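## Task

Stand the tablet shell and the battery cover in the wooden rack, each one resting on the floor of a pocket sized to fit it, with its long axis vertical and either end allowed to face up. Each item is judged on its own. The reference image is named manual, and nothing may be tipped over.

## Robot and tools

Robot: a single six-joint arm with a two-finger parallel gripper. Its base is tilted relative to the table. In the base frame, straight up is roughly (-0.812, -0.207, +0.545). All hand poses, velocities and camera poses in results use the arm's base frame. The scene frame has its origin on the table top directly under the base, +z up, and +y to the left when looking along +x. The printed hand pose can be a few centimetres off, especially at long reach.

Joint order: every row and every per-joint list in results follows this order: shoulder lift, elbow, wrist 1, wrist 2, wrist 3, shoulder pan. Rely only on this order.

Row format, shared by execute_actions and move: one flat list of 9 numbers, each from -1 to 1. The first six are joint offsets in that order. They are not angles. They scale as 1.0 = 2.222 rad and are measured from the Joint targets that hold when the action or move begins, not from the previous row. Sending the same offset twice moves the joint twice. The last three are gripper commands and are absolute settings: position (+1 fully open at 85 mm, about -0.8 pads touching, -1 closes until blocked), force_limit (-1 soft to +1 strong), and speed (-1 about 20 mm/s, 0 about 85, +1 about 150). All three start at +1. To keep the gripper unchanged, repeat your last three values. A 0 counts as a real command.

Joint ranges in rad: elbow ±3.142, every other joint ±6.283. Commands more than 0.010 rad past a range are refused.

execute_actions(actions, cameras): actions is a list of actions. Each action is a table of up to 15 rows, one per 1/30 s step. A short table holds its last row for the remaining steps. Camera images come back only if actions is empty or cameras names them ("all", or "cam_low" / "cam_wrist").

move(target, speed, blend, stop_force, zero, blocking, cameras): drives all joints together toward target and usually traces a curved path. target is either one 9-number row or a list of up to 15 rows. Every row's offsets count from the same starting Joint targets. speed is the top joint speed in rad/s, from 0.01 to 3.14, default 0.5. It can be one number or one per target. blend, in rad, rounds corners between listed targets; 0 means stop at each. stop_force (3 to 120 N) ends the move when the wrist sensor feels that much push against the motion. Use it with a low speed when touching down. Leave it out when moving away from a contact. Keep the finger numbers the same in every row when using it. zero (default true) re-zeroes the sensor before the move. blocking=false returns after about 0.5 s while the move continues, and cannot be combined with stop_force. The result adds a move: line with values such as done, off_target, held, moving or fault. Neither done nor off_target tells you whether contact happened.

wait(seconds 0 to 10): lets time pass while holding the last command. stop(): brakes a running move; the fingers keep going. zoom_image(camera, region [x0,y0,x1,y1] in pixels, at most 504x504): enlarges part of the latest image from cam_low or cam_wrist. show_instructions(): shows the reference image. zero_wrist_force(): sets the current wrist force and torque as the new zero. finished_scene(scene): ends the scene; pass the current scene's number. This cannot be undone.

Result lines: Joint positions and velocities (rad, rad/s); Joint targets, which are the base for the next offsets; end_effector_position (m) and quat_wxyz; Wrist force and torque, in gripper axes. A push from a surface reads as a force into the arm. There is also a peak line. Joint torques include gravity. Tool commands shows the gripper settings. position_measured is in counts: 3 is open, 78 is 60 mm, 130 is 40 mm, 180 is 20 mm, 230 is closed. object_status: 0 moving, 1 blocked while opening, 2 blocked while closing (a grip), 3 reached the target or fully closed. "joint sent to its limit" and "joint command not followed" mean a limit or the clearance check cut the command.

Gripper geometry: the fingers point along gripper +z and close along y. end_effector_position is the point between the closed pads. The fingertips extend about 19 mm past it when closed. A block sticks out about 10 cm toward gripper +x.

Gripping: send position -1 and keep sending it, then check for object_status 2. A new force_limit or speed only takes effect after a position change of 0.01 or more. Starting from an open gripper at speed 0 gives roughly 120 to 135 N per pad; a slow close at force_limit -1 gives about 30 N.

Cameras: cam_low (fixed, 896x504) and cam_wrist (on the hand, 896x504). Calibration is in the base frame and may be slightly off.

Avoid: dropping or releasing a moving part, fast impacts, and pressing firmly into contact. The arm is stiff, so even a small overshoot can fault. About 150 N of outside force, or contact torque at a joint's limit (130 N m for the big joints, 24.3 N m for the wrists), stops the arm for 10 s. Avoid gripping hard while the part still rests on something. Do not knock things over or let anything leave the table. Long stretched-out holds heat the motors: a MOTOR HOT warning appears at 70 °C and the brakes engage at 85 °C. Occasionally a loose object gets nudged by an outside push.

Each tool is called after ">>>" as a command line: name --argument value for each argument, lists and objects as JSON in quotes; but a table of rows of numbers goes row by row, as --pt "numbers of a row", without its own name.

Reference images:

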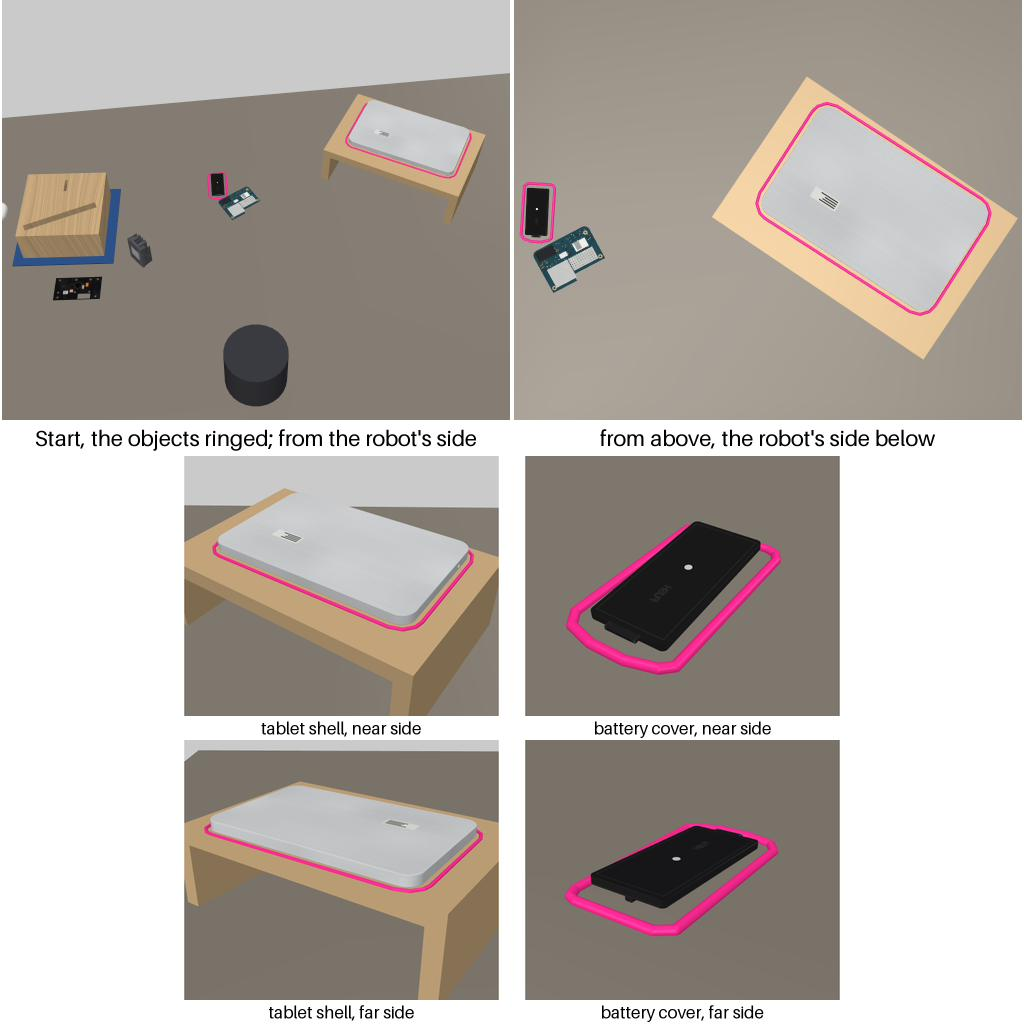

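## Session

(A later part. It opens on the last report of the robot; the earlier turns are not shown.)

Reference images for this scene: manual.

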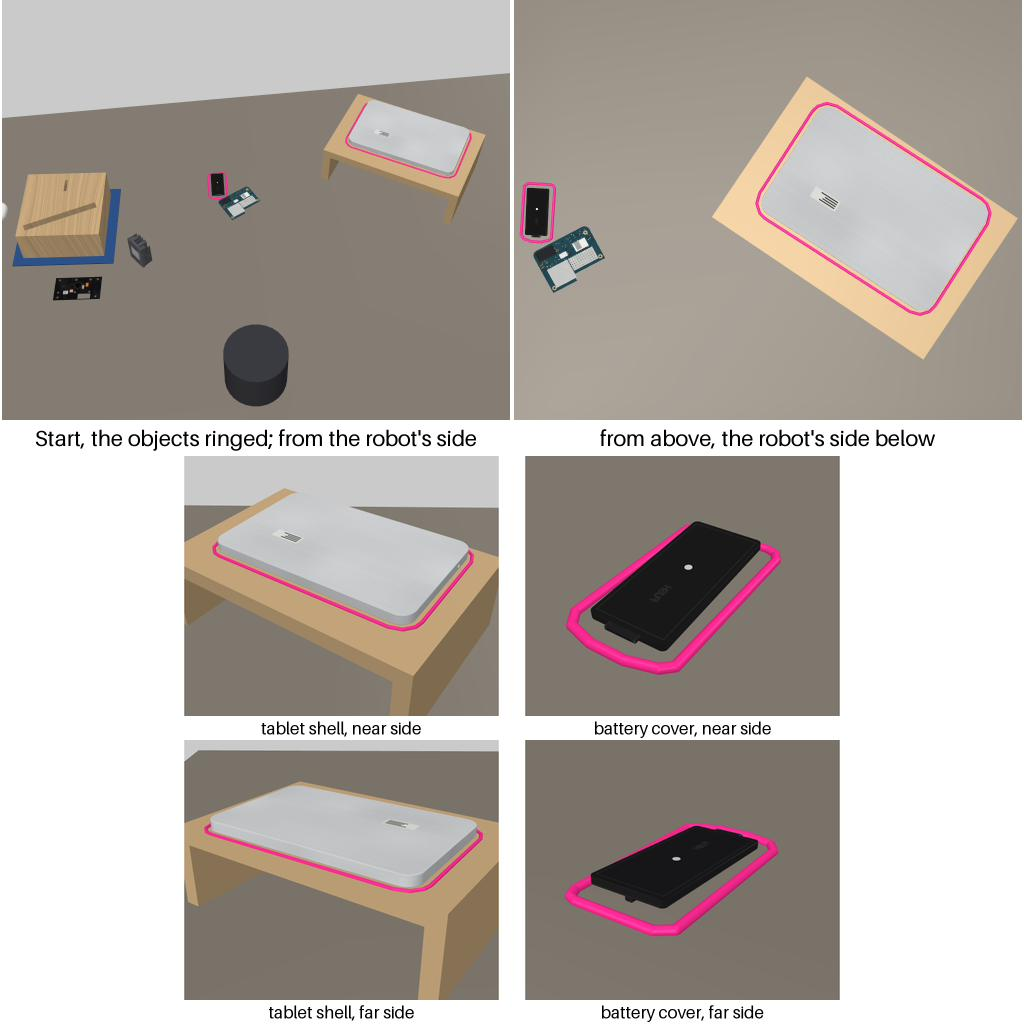

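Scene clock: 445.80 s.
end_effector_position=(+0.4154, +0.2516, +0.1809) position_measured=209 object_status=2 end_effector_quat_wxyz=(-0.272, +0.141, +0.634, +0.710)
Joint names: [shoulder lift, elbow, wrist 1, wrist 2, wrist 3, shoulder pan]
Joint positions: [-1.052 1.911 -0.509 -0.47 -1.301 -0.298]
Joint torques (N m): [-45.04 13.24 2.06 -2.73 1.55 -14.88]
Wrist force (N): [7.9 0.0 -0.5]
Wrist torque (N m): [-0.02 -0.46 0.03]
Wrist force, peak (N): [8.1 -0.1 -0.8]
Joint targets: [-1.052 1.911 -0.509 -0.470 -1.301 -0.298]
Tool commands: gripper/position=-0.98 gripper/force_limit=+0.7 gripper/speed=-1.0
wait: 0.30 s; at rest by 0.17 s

>>> zoom_image --camera "cam_low" --region '[550, 250, 610, 335]'

>>> zoom_image --camera "cam_low" --region '[555, 160, 615, 245]'

Scaled by 5.929.
This view is cut from an older image: the scene may have changed since it was taken.

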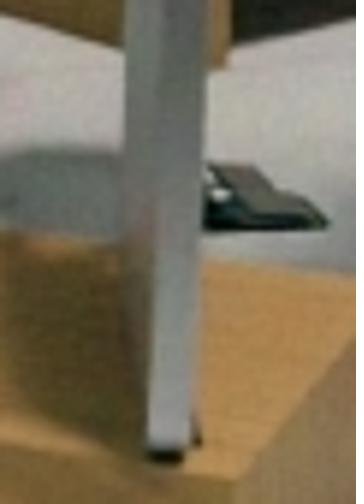

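Scaled by 5.929.
This view is cut from an older image: the scene may have changed since it was taken.

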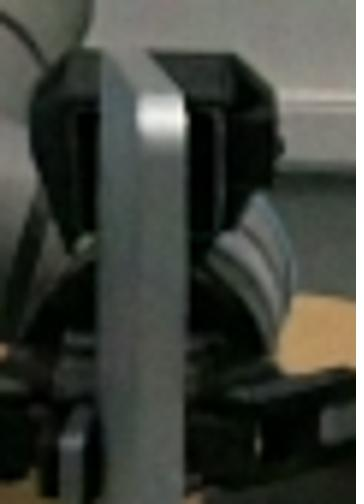

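>>> wait --seconds 0 --cameras '["all"]'

>>> zoom_image --camera "cam_wrist" --region '[300, 100, 600, 504]'

Scene clock: 455.47 s.
end_effector_position=(+0.4154, +0.2516, +0.1809) position_measured=209 object_status=2 end_effector_quat_wxyz=(-0.272, +0.141, +0.634, +0.710)
Joint names: [shoulder lift, elbow, wrist 1, wrist 2, wrist 3, shoulder pan]
Joint positions: [-1.052 1.911 -0.509 -0.47 -1.301 -0.298]
Joint torques (N m): [-44.43 13.39 2.06 -2.87 1.17 -15.56]
Wrist force (N): [7.9 -0.3 -0.5]
Wrist torque (N m): [-0.06 -0.47 0.03]
Wrist force, peak (N): [8.2 -0.1 -0.9]
Joint targets: [-1.052 1.911 -0.509 -0.470 -1.301 -0.298]
Tool commands: gripper/position=-0.98 gripper/force_limit=+0.7 gripper/speed=-1.0
camera_calibration:
cam_wrist: T_world_to_cam=[[0.572738, -0.0606503, 0.817492, -0.361166], [0.804164, -0.151904, -0.57467, -0.179358], [0.159034, 0.986533, -0.0382282, -0.176613], [0, 0, 0, 1]] pos_world=[0.379175, 0.125084, 0.185427]

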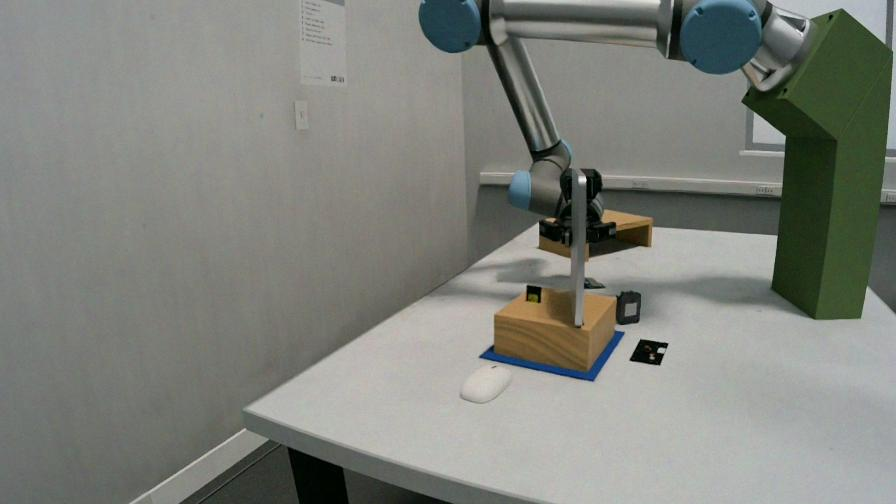

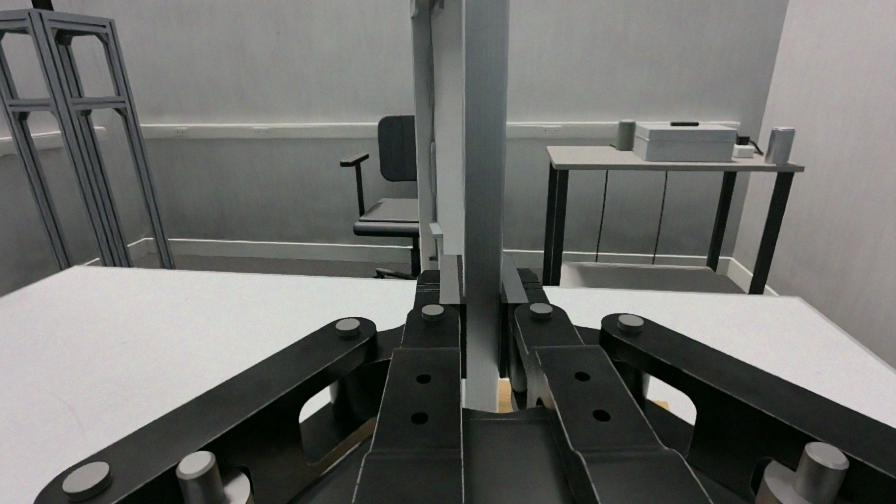

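Scaled by 1.248.

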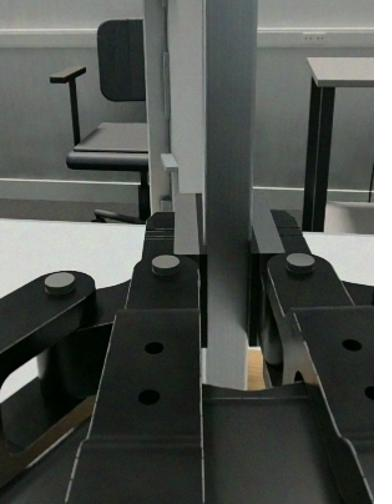

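>>> zoom_image --camera "cam_low" --region '[562, 262, 592, 302]'

>>> zoom_image --camera "cam_low" --region '[566, 304, 591, 334]'

Scaled by 12.600.

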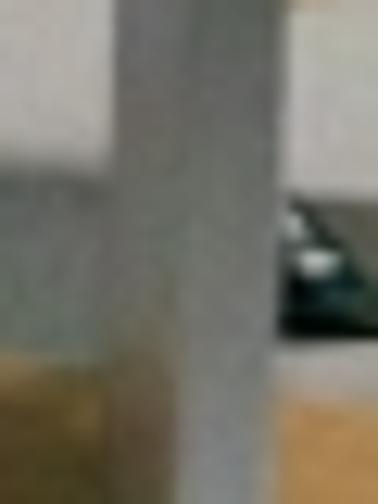

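Scaled by 16.800.

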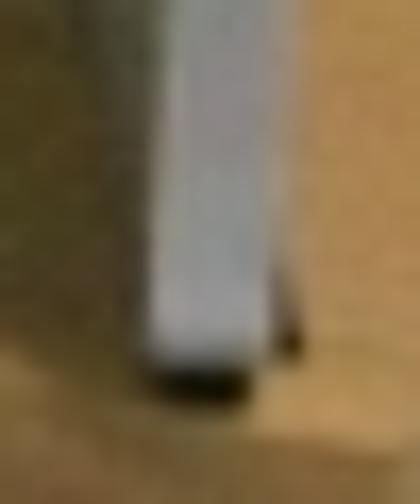

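>>> move --pt "-0.0104 0.00954 -0.00162 -0.00428 0.00288 -0.0045 -0.98 0.7 -1" --pt "-0.00959 0.0104 -0.00617 -0.00855 0.0063 -0.00864 -0.98 0.7 -1" --speed '[0.03,0.05]' --cameras '["cam_low"]'

>>> zoom_image --camera "cam_low" --region '[566, 304, 591, 334]'

>>> zoom_image --camera "cam_low" --region '[562, 262, 592, 302]'

Scene clock: 466.30 s.
end_effector_position=(+0.4082, +0.2450, +0.1846) position_measured=209 object_status=2 end_effector_quat_wxyz=(-0.273, +0.141, +0.634, +0.710)
Joint names: [shoulder lift, elbow, wrist 1, wrist 2, wrist 3, shoulder pan]
Joint positions: [-1.074 1.934 -0.523 -0.489 -1.287 -0.317]
Joint torques (N m): [-24.29 10.37 4.51 -0.93 -1.19 5.52]
Wrist force (N): [1.0 0.2 -0.8]
Wrist torque (N m): [-0.01 -0.38 -0.16]
Wrist force, peak (N): [8.3 -0.1 -0.7]
Joint targets: [-1.074 1.934 -0.522 -0.489 -1.287 -0.317]
move: done
Images, in order (width x height): cam_low 896x504.

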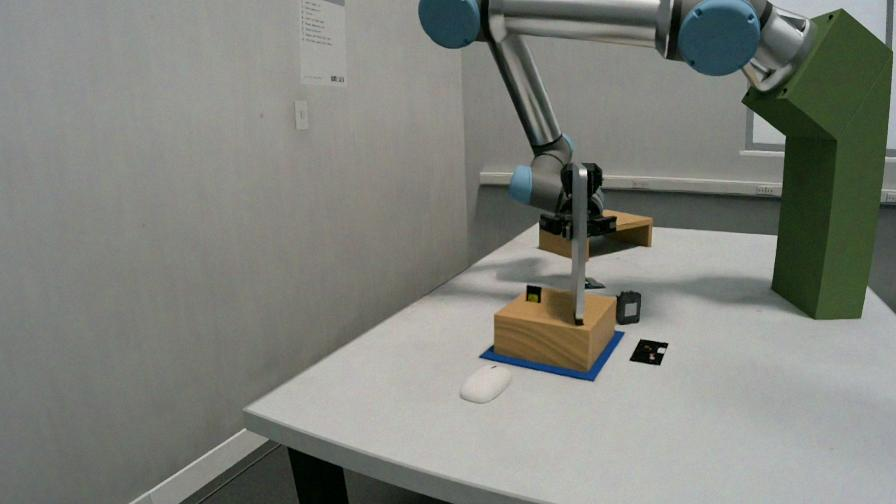

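Scaled by 16.800.

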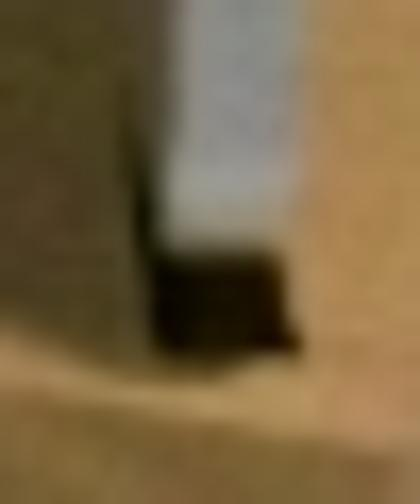

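Scaled by 12.600.

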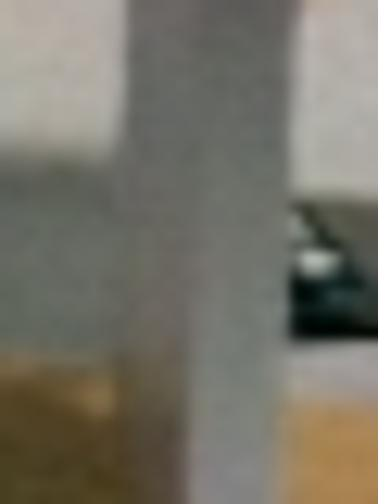

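>>> move --target '[0.0231,-0.0212,0.0036,0.0095,-0.0064,0.0100,-0.98,0.7,-1]' --speed 0.01 --stop_force 3 --cameras '["cam_low"]'

>>> zoom_image --camera "cam_low" --region '[566, 304, 591, 334]'

Scene clock: 478.73 s.
end_effector_position=(+0.4153, +0.2473, +0.1794) position_measured=209 object_status=2 end_effector_quat_wxyz=(-0.273, +0.141, +0.634, +0.710)
Joint names: [shoulder lift, elbow, wrist 1, wrist 2, wrist 3, shoulder pan]
Joint positions: [-1.05 1.913 -0.519 -0.48 -1.293 -0.307]
Joint torques (N m): [-45.86 14.48 0.07 -4.03 1.42 -14.98]
Wrist force (N): [3.6 -0.5 -0.8]
Wrist torque (N m): [-0.02 -0.41 0.07]
Wrist force, peak (N): [9.1 -0.2 -2.0]
Joint targets: [-1.050 1.913 -0.519 -0.480 -1.293 -0.307]
move: contact; the shoulder lift is farthest, 0.028 rad from its target
Images, in order (width x height): cam_low 896x504.

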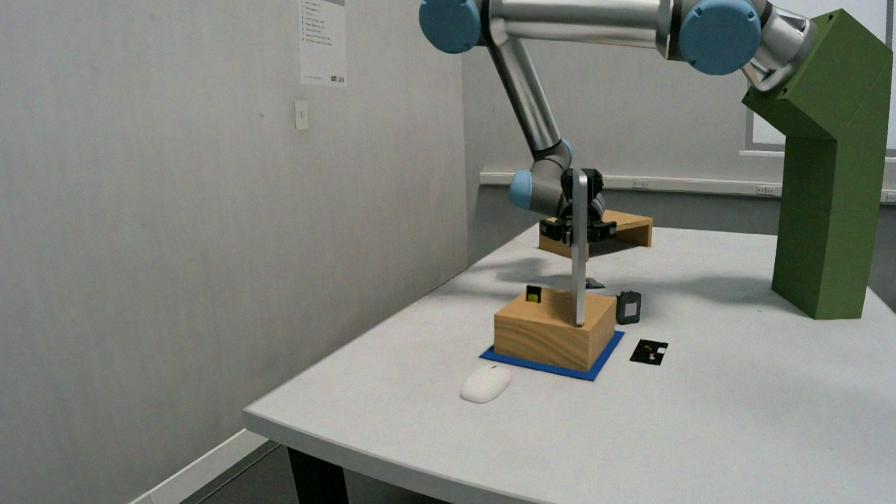

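Scaled by 16.800.

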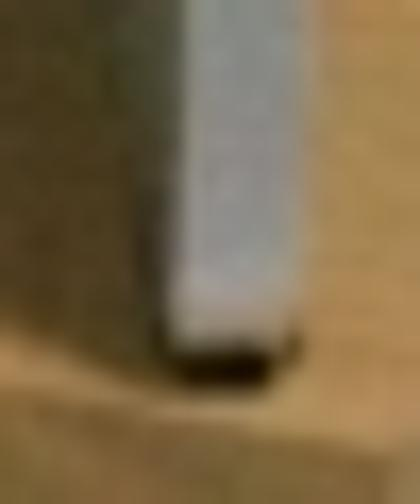

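>>> wait --seconds 0 --cameras '["cam_wrist"]'

>>> zoom_image --camera "cam_wrist" --region '[400, 0, 540, 140]'

>>> zoom_image --camera "cam_wrist" --region '[420, 300, 540, 420]'

Scene clock: 487.83 s.
end_effector_position=(+0.4153, +0.2473, +0.1794) position_measured=209 object_status=2 end_effector_quat_wxyz=(-0.273, +0.141, +0.634, +0.710)
Joint names: [shoulder lift, elbow, wrist 1, wrist 2, wrist 3, shoulder pan]
Joint positions: [-1.05 1.913 -0.519 -0.48 -1.293 -0.307]
Joint torques (N m): [-44.62 14.67 0.16 -4.07 1.33 -14.27]
Wrist force (N): [3.7 -0.4 -0.9]
Wrist torque (N m): [-0.01 -0.43 0.07]
Wrist force, peak (N): [3.8 -0.5 -1.0]
Joint targets: [-1.050 1.913 -0.519 -0.480 -1.293 -0.307]
Tool commands: gripper/position=-0.98 gripper/force_limit=+0.7 gripper/speed=-1.0
camera_calibration:
cam_wrist: T_world_to_cam=[[0.573066, -0.0601228, 0.817301, -0.360353], [0.804125, -0.151082, -0.574942, -0.180908], [0.158046, 0.986691, -0.0382336, -0.172073], [0, 0, 0, 1]] pos_world=[0.379174, 0.120786, 0.183926]
Images, in order (width x height): cam_wrist 896x504.

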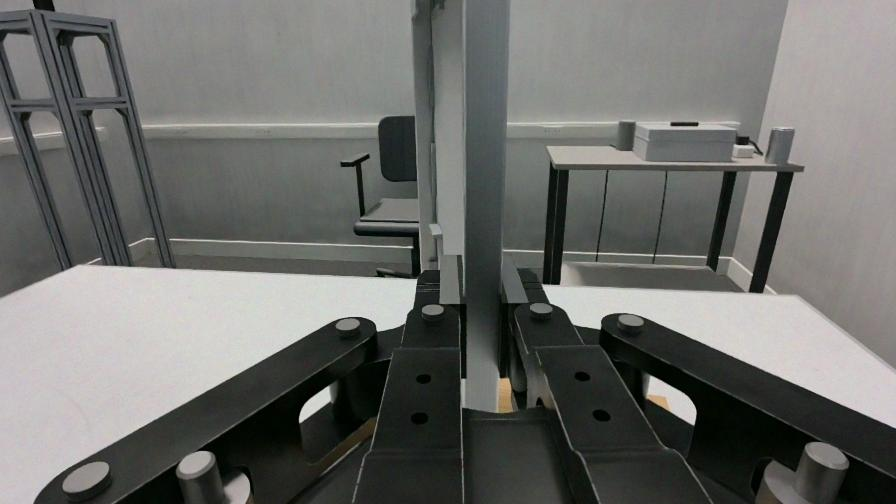

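Scaled by 3.600.

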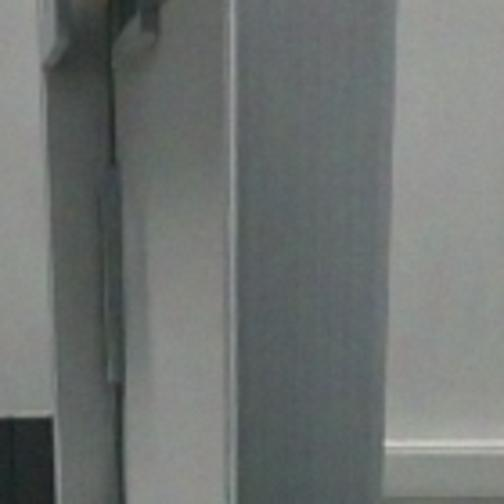

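Scaled by 4.200.

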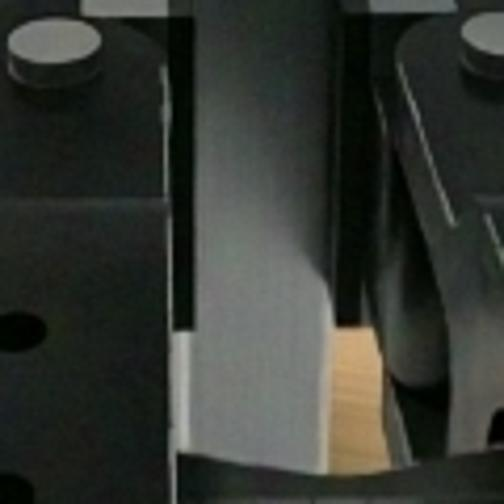

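>>> move --target '[0.00029,-0.00027,0.00005,0.00012,-0.00008,0.00013,-0.98,0.7,-1]' --speed 0.01

>>> move --target '[-0.000106,-0.000387,0.000567,0.000106,-0.000085,0.000113,-0.98,0.7,-1]' --speed 0.01

>>> move --target '[-0.000106,-0.000387,0.000567,0.000106,-0.000085,0.000113,-0.98,0.7,-1]' --speed 0.01

>>> move --target '[-0.000106,-0.000387,0.000567,0.000106,-0.000085,0.000113,-0.98,0.7,-1]' --speed 0.01

>>> move --target '[-0.000106,-0.000387,0.000567,0.000106,-0.000085,0.000113,-0.98,0.7,-1]' --speed 0.01

Scene clock: 496.77 s.
end_effector_position=(+0.4155, +0.2474, +0.1793) position_measured=209 object_status=2 end_effector_quat_wxyz=(-0.273, +0.141, +0.634, +0.710)
Joint names: [shoulder lift, elbow, wrist 1, wrist 2, wrist 3, shoulder pan]
Joint positions: [-1.05 1.913 -0.519 -0.479 -1.293 -0.307]
Joint torques (N m): [-20.21 -3.67 3.85 1.75 -1.79 6.75]
Wrist force (N): [13.5 -0.2 -2.6]
Wrist torque (N m): [-0.06 -0.66 0.02]
Wrist force, peak (N): [13.7 -0.3 -2.5]
Joint targets: [-1.050 1.913 -0.519 -0.479 -1.293 -0.307]
move: done

Scene clock: 497.47 s.
end_effector_position=(+0.4157, +0.2474, +0.1796) position_measured=209 object_status=2 end_effector_quat_wxyz=(-0.273, +0.141, +0.634, +0.710)
Joint names: [shoulder lift, elbow, wrist 1, wrist 2, wrist 3, shoulder pan]
Joint positions: [-1.05 1.912 -0.517 -0.479 -1.294 -0.307]
Joint torques (N m): [-44.68 -4.21 3.5 2.35 -1.76 5.48]
Wrist force (N): [14.0 -1.1 -2.8]
Wrist torque (N m): [-0.03 -0.72 0.12]
Wrist force, peak (N): [14.1 -1.1 -2.7]
Joint targets: [-1.050 1.912 -0.517 -0.479 -1.294 -0.307]
move: done

Scene clock: 498.17 s.
end_effector_position=(+0.4160, +0.2475, +0.1800) position_measured=209 object_status=2 end_effector_quat_wxyz=(-0.273, +0.141, +0.634, +0.710)
Joint names: [shoulder lift, elbow, wrist 1, wrist 2, wrist 3, shoulder pan]
Joint positions: [-1.05 1.911 -0.516 -0.479 -1.294 -0.306]
Joint torques (N m): [-44.18 -3.57 3.63 2.31 -2.06 5.39]
Wrist force (N): [13.8 -2.0 -2.9]
Wrist torque (N m): [-0.02 -0.74 0.21]
Wrist force, peak (N): [13.8 -2.0 -2.9]
Joint targets: [-1.050 1.911 -0.516 -0.479 -1.294 -0.306]
move: done

Scene clock: 498.87 s.
end_effector_position=(+0.4162, +0.2475, +0.1803) position_measured=209 object_status=2 end_effector_quat_wxyz=(-0.273, +0.141, +0.634, +0.710)
Joint names: [shoulder lift, elbow, wrist 1, wrist 2, wrist 3, shoulder pan]
Joint positions: [-1.05 1.91 -0.515 -0.479 -1.294 -0.306]
Joint torques (N m): [-45.19 -4.03 3.67 2.43 -1.95 6.27]
Wrist force (N): [14.2 -2.6 -3.1]
Wrist torque (N m): [-0.01 -0.76 0.29]
Wrist force, peak (N): [14.2 -2.6 -3.1]
Joint targets: [-1.050 1.910 -0.515 -0.479 -1.294 -0.306]
move: done

Scene clock: 499.57 s.
end_effector_position=(+0.4164, +0.2476, +0.1806) position_measured=209 object_status=2 end_effector_quat_wxyz=(-0.273, +0.141, +0.634, +0.710)
Joint names: [shoulder lift, elbow, wrist 1, wrist 2, wrist 3, shoulder pan]
Joint positions: [-1.051 1.909 -0.514 -0.478 -1.294 -0.306]
Joint torques (N m): [-43.65 -4.5 3.55 2.42 -2.2 4.5]
Wrist force (N): [14.3 -3.4 -3.2]
Wrist torque (N m): [-0.01 -0.74 0.36]
Wrist force, peak (N): [14.4 -3.4 -3.4]
Joint targets: [-1.051 1.909 -0.514 -0.478 -1.294 -0.306]
move: done

>>> move --target '[-0.00023,0.00021,-0.00004,-0.0001,0.00006,-0.0001,-0.98,0.7,-1]' --speed 0.01

>>> move --target '[-0.00023,0.00021,-0.00004,-0.0001,0.00006,-0.0001,-0.98,0.7,-1]' --speed 0.01 --cameras '["cam_low"]'

>>> zoom_image --camera "cam_low" --region '[566, 304, 591, 334]'

Scene clock: 502.00 s.
end_effector_position=(+0.4162, +0.2475, +0.1807) position_measured=209 object_status=2 end_effector_quat_wxyz=(-0.273, +0.141, +0.634, +0.710)
Joint names: [shoulder lift, elbow, wrist 1, wrist 2, wrist 3, shoulder pan]
Joint positions: [-1.051 1.91 -0.514 -0.478 -1.294 -0.306]
Joint torques (N m): [-44.24 13.93 0.67 -3.89 1.11 -15.74]
Wrist force (N): [4.6 0.3 -0.1]
Wrist torque (N m): [-0.03 -0.39 -0.01]
Wrist force, peak (N): [14.6 -3.5 -3.4]
Joint targets: [-1.051 1.910 -0.514 -0.479 -1.294 -0.306]
move: done

Scene clock: 502.70 s.
end_effector_position=(+0.4161, +0.2475, +0.1809) position_measured=209 object_status=2 end_effector_quat_wxyz=(-0.273, +0.141, +0.634, +0.710)
Joint names: [shoulder lift, elbow, wrist 1, wrist 2, wrist 3, shoulder pan]
Joint positions: [-1.052 1.91 -0.514 -0.479 -1.294 -0.306]
Joint torques (N m): [-44.8 13.35 0.5 -4.96 1.68 -14.82]
Wrist force (N): [1.4 0.2 -0.5]
Wrist torque (N m): [-0.02 -0.36 0.02]
Wrist force, peak (N): [4.9 0.5 -0.2]
Joint targets: [-1.052 1.910 -0.514 -0.479 -1.294 -0.306]
move: done
Images, in order (width x height): cam_low 896x504.

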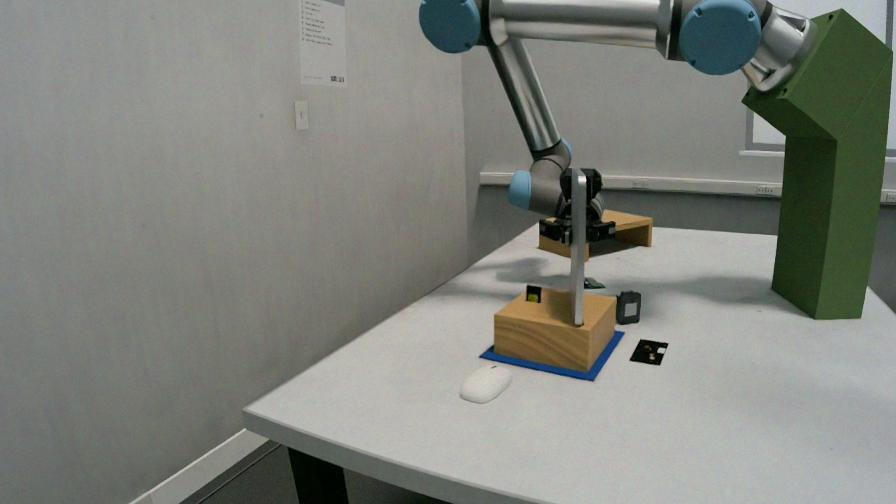

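Scaled by 16.800.

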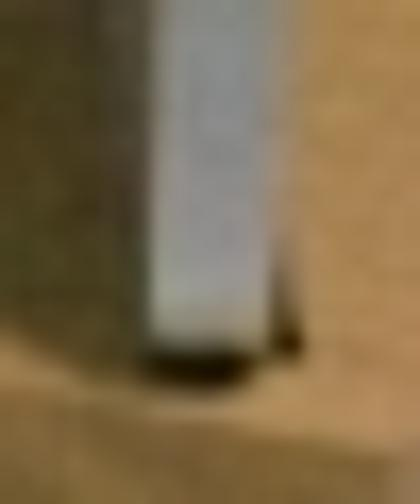

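>>> move --pt "-0.00347 0.00317 -0.00054 -0.00142 0.00096 -0.0015 -0.98 0.7 -1" --pt "-0.00267 0.00276 -0.00581 -0.0084 0.00645 -0.0089 -0.98 0.7 -1" --speed '[0.03,0.04]' --cameras '["cam_low"]'

>>> zoom_image --camera "cam_low" --region '[566, 304, 591, 334]'

>>> zoom_image --camera "cam_low" --region '[562, 276, 592, 306]'

Scene clock: 511.90 s.
end_effector_position=(+0.4149, +0.2387, +0.1816) position_measured=209 object_status=2 end_effector_quat_wxyz=(-0.273, +0.141, +0.634, +0.710)
Joint names: [shoulder lift, elbow, wrist 1, wrist 2, wrist 3, shoulder pan]
Joint positions: [-1.058 1.916 -0.527 -0.498 -1.279 -0.326]
Joint torques (N m): [-25.34 -1.42 3.31 -1.33 -0.64 5.62]
Wrist force (N): [1.0 0.1 -0.5]
Wrist torque (N m): [-0.04 -0.37 -0.16]
Wrist force, peak (N): [1.7 0.1 -0.4]
Joint targets: [-1.058 1.916 -0.527 -0.497 -1.280 -0.326]
move: done
Images, in order (width x height): cam_low 896x504.

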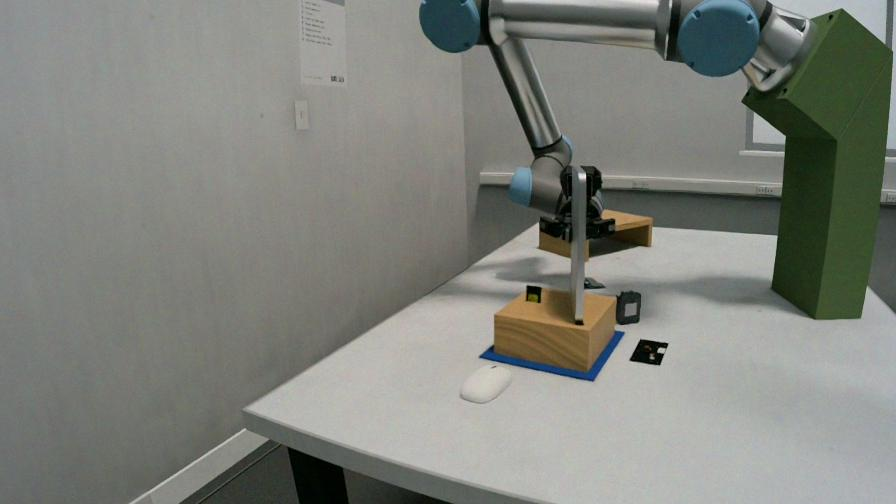

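Scaled by 16.800.

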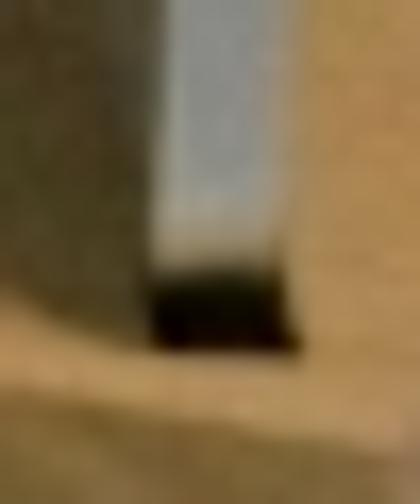

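Scaled by 16.800.

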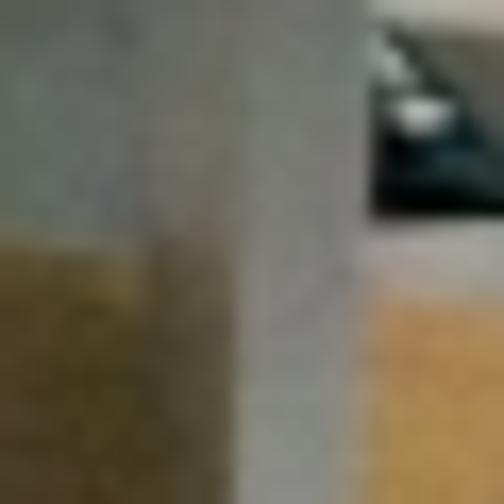

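>>> move --target '[0.0231,-0.0212,0.0036,0.0095,-0.0064,0.0100,-0.98,0.7,-1]' --speed 0.01 --stop_force 3 --cameras '["cam_low"]'

>>> zoom_image --camera "cam_low" --region '[566, 304, 591, 334]'

Scene clock: 515.53 s.
end_effector_position=(+0.4175, +0.2396, +0.1797) position_measured=209 object_status=2 end_effector_quat_wxyz=(-0.273, +0.141, +0.634, +0.709)
Joint names: [shoulder lift, elbow, wrist 1, wrist 2, wrist 3, shoulder pan]
Joint positions: [-1.049 1.908 -0.525 -0.494 -1.282 -0.322]
Joint torques (N m): [-45.18 15.49 0.13 -4.13 1.34 -15.22]
Wrist force (N): [2.8 0.4 0.1]
Wrist torque (N m): [0.02 -0.37 0.02]
Wrist force, peak (N): [9.8 0.7 -2.8]
Joint targets: [-1.049 1.908 -0.525 -0.494 -1.282 -0.322]
move: contact; the shoulder lift is farthest, 0.043 rad from its target
Images, in order (width x height): cam_low 896x504.

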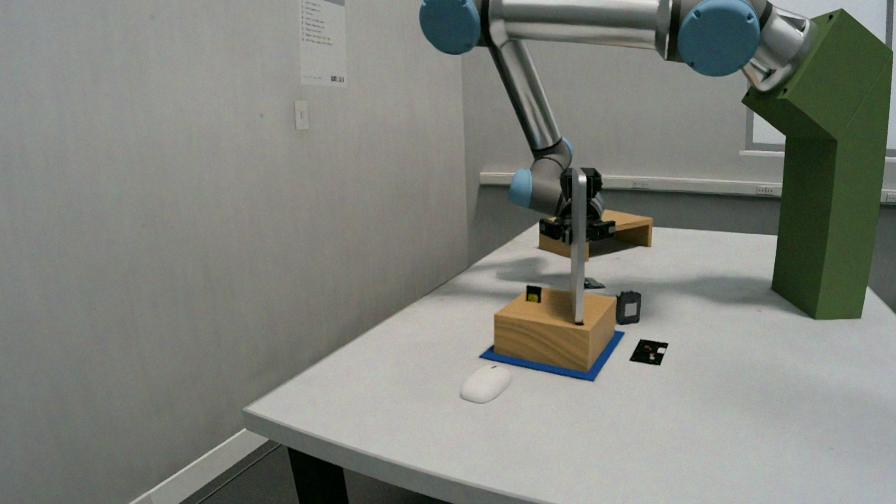

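Scaled by 16.800.

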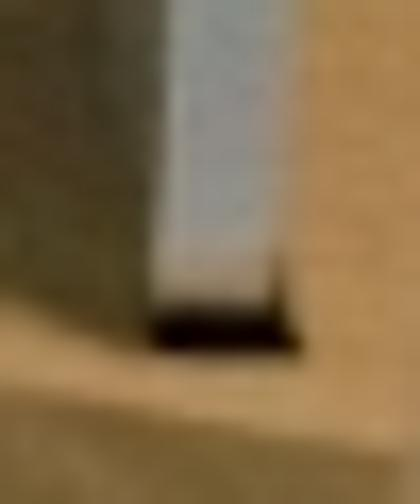

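>>> move --pt "-0.00059 0.00054 -0.00009 -0.00023 0.00018 -0.00027 -0.98 0.7 -1" --pt "-0.00036 0.0014 -0.00135 -0.00045 0.00036 -0.00054 -0.98 0.7 -1" --speed 0.01

>>> move --target '[0.0231,-0.0212,0.0036,0.0095,-0.0064,0.0100,-0.98,0.7,-1]' --speed 0.01 --stop_force 3 --cameras '["cam_low"]'

>>> zoom_image --camera "cam_low" --region '[566, 304, 591, 334]'

Scene clock: 518.13 s.
end_effector_position=(+0.4166, +0.2394, +0.1793) position_measured=209 object_status=2 end_effector_quat_wxyz=(-0.273, +0.141, +0.634, +0.709)
Joint names: [shoulder lift, elbow, wrist 1, wrist 2, wrist 3, shoulder pan]
Joint positions: [-1.05 1.912 -0.528 -0.495 -1.281 -0.324]
Joint torques (N m): [-22.13 11.09 0.98 -4.79 1.95 -13.79]
Wrist force (N): [1.1 0.2 -0.5]
Wrist torque (N m): [-0.02 -0.39 -0.10]
Wrist force, peak (N): [3.1 0.1 -0.1]
Joint targets: [-1.050 1.912 -0.528 -0.495 -1.281 -0.324]
move: done

Scene clock: 520.67 s.
end_effector_position=(+0.4213, +0.2409, +0.1757) position_measured=209 object_status=2 end_effector_quat_wxyz=(-0.273, +0.141, +0.634, +0.709)
Joint names: [shoulder lift, elbow, wrist 1, wrist 2, wrist 3, shoulder pan]
Joint positions: [-1.035 1.898 -0.526 -0.489 -1.285 -0.317]
Joint torques (N m): [-45.79 15.51 0.38 -4.08 1.28 -13.76]
Wrist force (N): [4.9 0.6 -4.3]
Wrist torque (N m): [-0.01 -0.49 0.02]
Wrist force, peak (N): [5.4 0.7 -4.9]
Joint targets: [-1.035 1.898 -0.526 -0.489 -1.285 -0.317]
move: contact; the shoulder lift is farthest, 0.036 rad from its target
Images, in order (width x height): cam_low 896x504.

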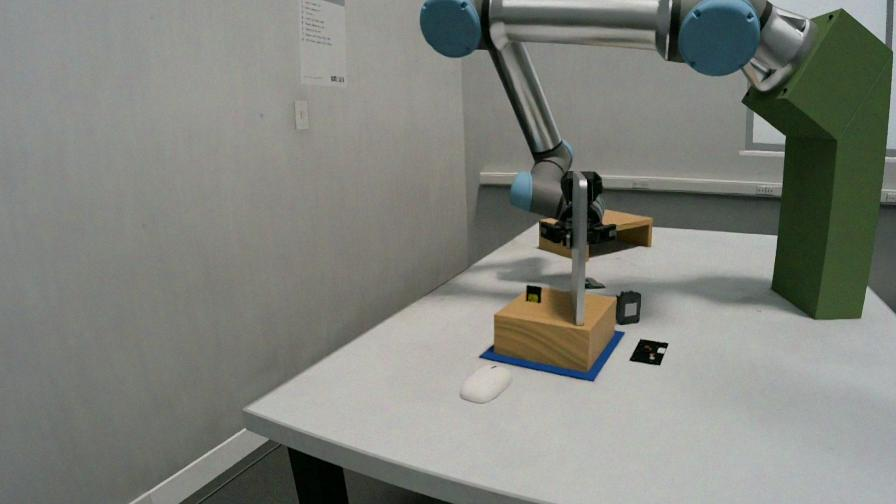

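Scaled by 16.800.

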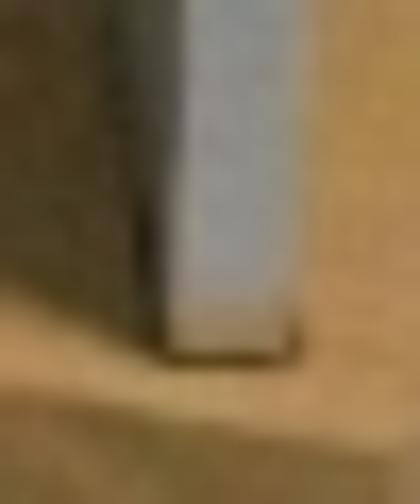

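>>> move --pt "-0.00117 0.00108 -0.00018 -0.00047 0.00032 -0.0005 -0.98 0.7 -1" --pt "-0.00104 0.00077 -0.00117 -0.00216 0.00162 -0.0023 -0.98 0.7 -1" --speed 0.01

>>> move --target '[0.0231,-0.0212,0.0036,0.0095,-0.0064,0.0100,-0.98,0.7,-1]' --speed 0.01 --stop_force 4 --cameras '["cam_low"]'

>>> zoom_image --camera "cam_low" --region '[566, 304, 591, 334]'

Scene clock: 525.17 s.
end_effector_position=(+0.4209, +0.2386, +0.1763) position_measured=209 object_status=2 end_effector_quat_wxyz=(-0.273, +0.141, +0.634, +0.709)
Joint names: [shoulder lift, elbow, wrist 1, wrist 2, wrist 3, shoulder pan]
Joint positions: [-1.037 1.899 -0.529 -0.494 -1.282 -0.322]
Joint torques (N m): [-22.16 -0.93 0.53 -4.33 1.65 -9.45]
Wrist force (N): [1.1 0.2 -0.6]
Wrist torque (N m): [-0.01 -0.37 -0.16]
Wrist force, peak (N): [4.7 0.7 -4.2]
Joint targets: [-1.037 1.899 -0.529 -0.494 -1.282 -0.322]
move: done

Scene clock: 527.37 s.
end_effector_position=(+0.4245, +0.2398, +0.1735) position_measured=209 object_status=2 end_effector_quat_wxyz=(-0.273, +0.141, +0.635, +0.709)
Joint names: [shoulder lift, elbow, wrist 1, wrist 2, wrist 3, shoulder pan]
Joint positions: [-1.025 1.888 -0.527 -0.489 -1.285 -0.317]
Joint torques (N m): [-45.36 14.62 0.66 -4.08 1.33 -14.36]
Wrist force (N): [5.0 0.6 -5.0]
Wrist torque (N m): [-0.03 -0.49 0.02]
Wrist force, peak (N): [5.7 1.0 -6.0]
Joint targets: [-1.025 1.888 -0.527 -0.489 -1.285 -0.317]
move: contact; the shoulder lift is farthest, 0.040 rad from its target
Images, in order (width x height): cam_low 896x504.

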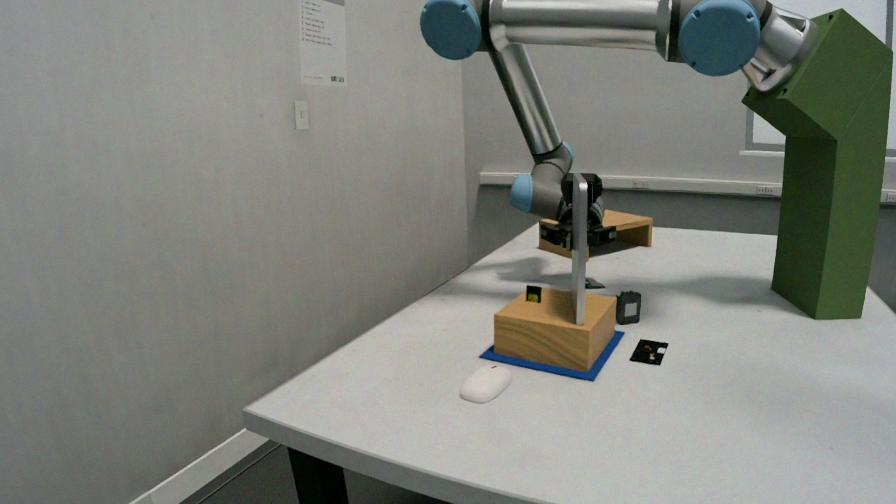

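Scaled by 16.800.

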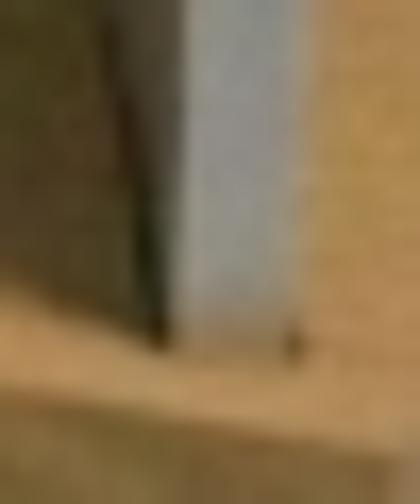

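>>> move --pt "-0.00117 0.00108 -0.00018 -0.00047 0.00032 -0.0005 -0.98 0.7 -1" --pt "-0.001 0.00067 -0.00141 -0.00258 0.00197 -0.0027 -0.98 0.7 -1" --speed 0.01

>>> move --target '[0.0231,-0.0212,0.0036,0.0095,-0.0064,0.0100,-0.98,0.7,-1]' --speed 0.01 --stop_force 4 --cameras '["cam_low"]'

>>> zoom_image --camera "cam_low" --region '[566, 304, 591, 334]'

Scene clock: 529.63 s.
end_effector_position=(+0.4242, +0.2370, +0.1741) position_measured=209 object_status=2 end_effector_quat_wxyz=(-0.273, +0.141, +0.635, +0.709)
Joint names: [shoulder lift, elbow, wrist 1, wrist 2, wrist 3, shoulder pan]
Joint positions: [-1.028 1.89 -0.53 -0.495 -1.28 -0.323]
Joint torques (N m): [-22.53 -2.23 0.51 -4.37 1.25 -9.73]
Wrist force (N): [1.0 0.2 -0.2]
Wrist torque (N m): [-0.01 -0.37 -0.16]
Wrist force, peak (N): [5.1 1.0 -5.3]
Joint targets: [-1.028 1.890 -0.530 -0.495 -1.281 -0.323]
move: done

Scene clock: 535.37 s.
end_effector_position=(+0.4397, +0.2427, +0.1614) position_measured=209 object_status=2 end_effector_quat_wxyz=(-0.273, +0.141, +0.635, +0.709)
Joint names: [shoulder lift, elbow, wrist 1, wrist 2, wrist 3, shoulder pan]
Joint positions: [-0.976 1.843 -0.522 -0.473 -1.295 -0.301]
Joint torques (N m): [-38.4 10.39 4.16 -2.38 -0.83 -1.44]
Wrist force (N): [1.4 0.8 -0.6]
Wrist torque (N m): [-0.06 -0.37 -0.02]
Wrist force, peak (N): [1.4 1.0 -0.8]
Joint targets: [-0.976 1.843 -0.522 -0.473 -1.295 -0.301]
move: done
Images, in order (width x height): cam_low 896x504.

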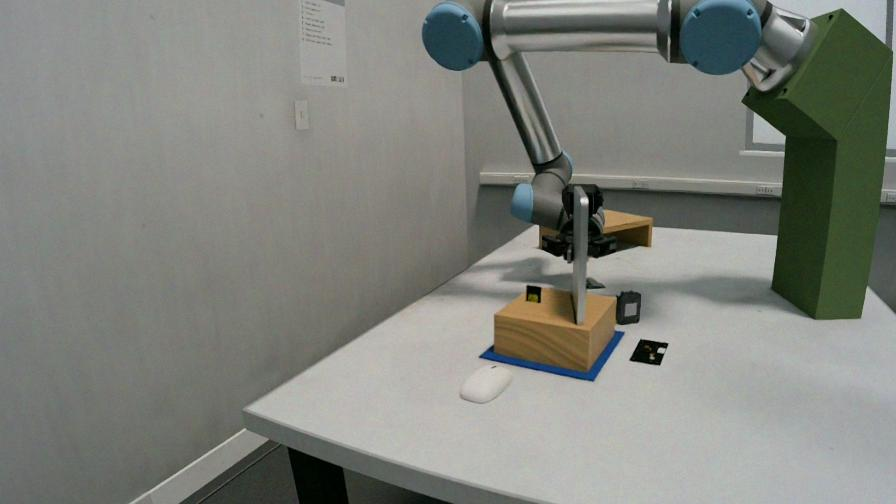

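Scaled by 16.800.

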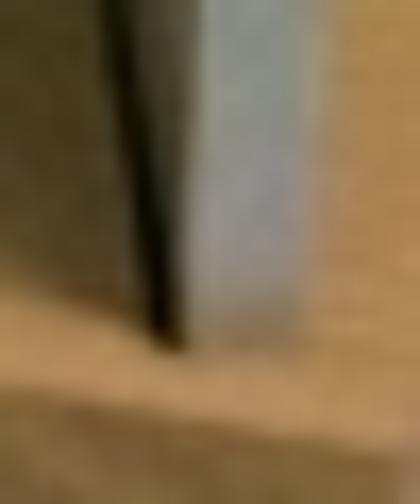

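>>> move --target '[0.0116,-0.0106,0.0018,0.0047,-0.0032,0.0050,-0.98,0.7,-1]' --speed 0.01 --stop_force 4

Scene clock: 539.07 s.
end_effector_position=(+0.4471, +0.2458, +0.1547) position_measured=209 object_status=2 end_effector_quat_wxyz=(-0.273, +0.141, +0.635, +0.709)
Joint names: [shoulder lift, elbow, wrist 1, wrist 2, wrist 3, shoulder pan]
Joint positions: [-0.95 1.819 -0.518 -0.463 -1.302 -0.29]
Joint torques (N m): [-37.67 12.61 4 -2.07 -0.58 1.29]
Wrist force (N): [2.6 3.2 -3.1]
Wrist torque (N m): [-0.07 -0.44 -0.13]
Wrist force, peak (N): [2.7 3.4 -3.2]
Joint targets: [-0.950 1.819 -0.518 -0.463 -1.302 -0.290]
move: done

>>> move --target '[-0.00055,-0.00318,0.0026,-0.00162,0.00126,-0.0017,-0.98,0.7,-1]' --speed 0.01 --cameras '["cam_low"]'

>>> zoom_image --camera "cam_low" --region '[556, 274, 596, 334]'

Scene clock: 541.87 s.
end_effector_position=(+0.4493, +0.2432, +0.1570) position_measured=209 object_status=2 end_effector_quat_wxyz=(-0.273, +0.141, +0.635, +0.709)
Joint names: [shoulder lift, elbow, wrist 1, wrist 2, wrist 3, shoulder pan]
Joint positions: [-0.952 1.812 -0.512 -0.467 -1.299 -0.293]
Joint torques (N m): [-45.6 2.51 4.22 -4.37 1.72 -14.46]
Wrist force (N): [1.0 -1.2 0.2]
Wrist torque (N m): [-0.04 -0.29 -0.09]
Wrist force, peak (N): [2.6 3.9 -3.3]
Joint targets: [-0.952 1.812 -0.512 -0.467 -1.299 -0.293]
move: done
Images, in order (width x height): cam_low 896x504.

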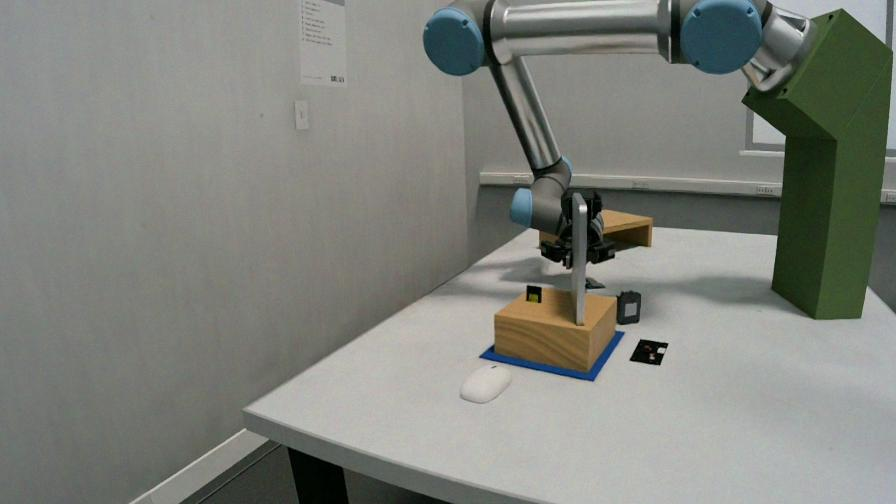

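Scaled by 8.400.

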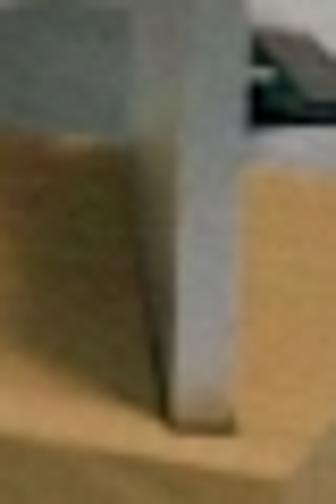

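>>> move --target '[0.01125,-0.01224,0.00333,0.0041,-0.0027,0.00432,-0.98,0.7,-1]' --speed 0.012 --stop_force 4

Scene clock: 545.93 s.
end_effector_position=(+0.4577, +0.2455, +0.1513) position_measured=209 object_status=2 end_effector_quat_wxyz=(-0.273, +0.141, +0.635, +0.709)
Joint names: [shoulder lift, elbow, wrist 1, wrist 2, wrist 3, shoulder pan]
Joint positions: [-0.927 1.785 -0.505 -0.457 -1.305 -0.284]
Joint torques (N m): [-42.18 14.58 3.55 -2.16 -0.67 -1.48]
Wrist force (N): [1.2 0.4 -0.1]
Wrist torque (N m): [0.06 -0.31 0.02]
Wrist force, peak (N): [1.8 -0.7 0.2]
Joint targets: [-0.927 1.785 -0.505 -0.457 -1.305 -0.284]
move: done

>>> move --target '[0.0112,-0.01244,0.0036,0.0041,-0.0027,0.00432,-0.98,0.7,-1]' --speed 0.012 --stop_force 4 --cameras '["cam_low"]'

>>> zoom_image --camera "cam_low" --region '[480, 150, 680, 390]'

Scene clock: 549.10 s.
end_effector_position=(+0.4623, +0.2468, +0.1482) position_measured=209 object_status=2 end_effector_quat_wxyz=(-0.273, +0.141, +0.635, +0.709)
Joint names: [shoulder lift, elbow, wrist 1, wrist 2, wrist 3, shoulder pan]
Joint positions: [-0.913 1.77 -0.5 -0.453 -1.308 -0.279]
Joint torques (N m): [-47.27 14.28 -0.1 -4.14 1.42 -17.01]
Wrist force (N): [3.3 -0.4 -0.6]
Wrist torque (N m): [0.01 -0.36 0.06]
Wrist force, peak (N): [8.6 -0.4 -2.4]
Joint targets: [-0.913 1.770 -0.500 -0.453 -1.308 -0.279]
move: contact; the elbow is farthest, 0.012 rad from its target
Images, in order (width x height): cam_low 896x504.

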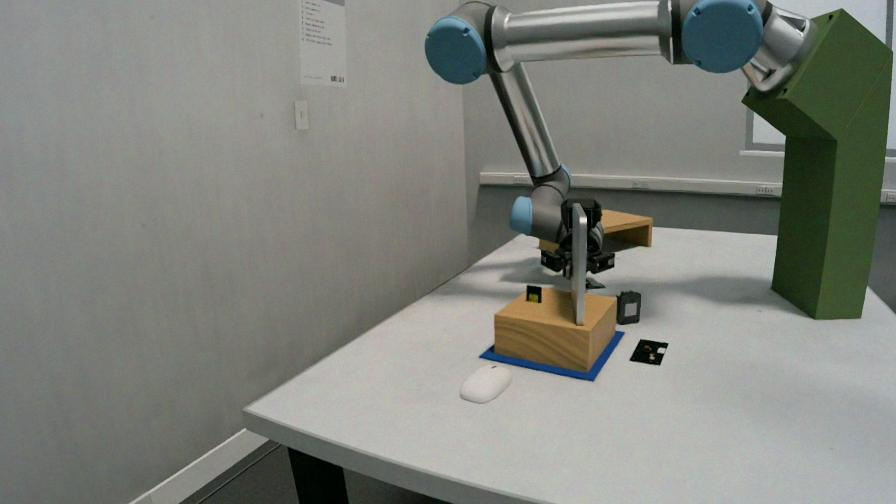

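Scaled by 2.100.

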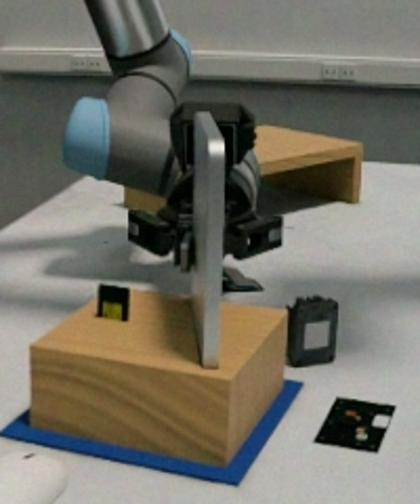

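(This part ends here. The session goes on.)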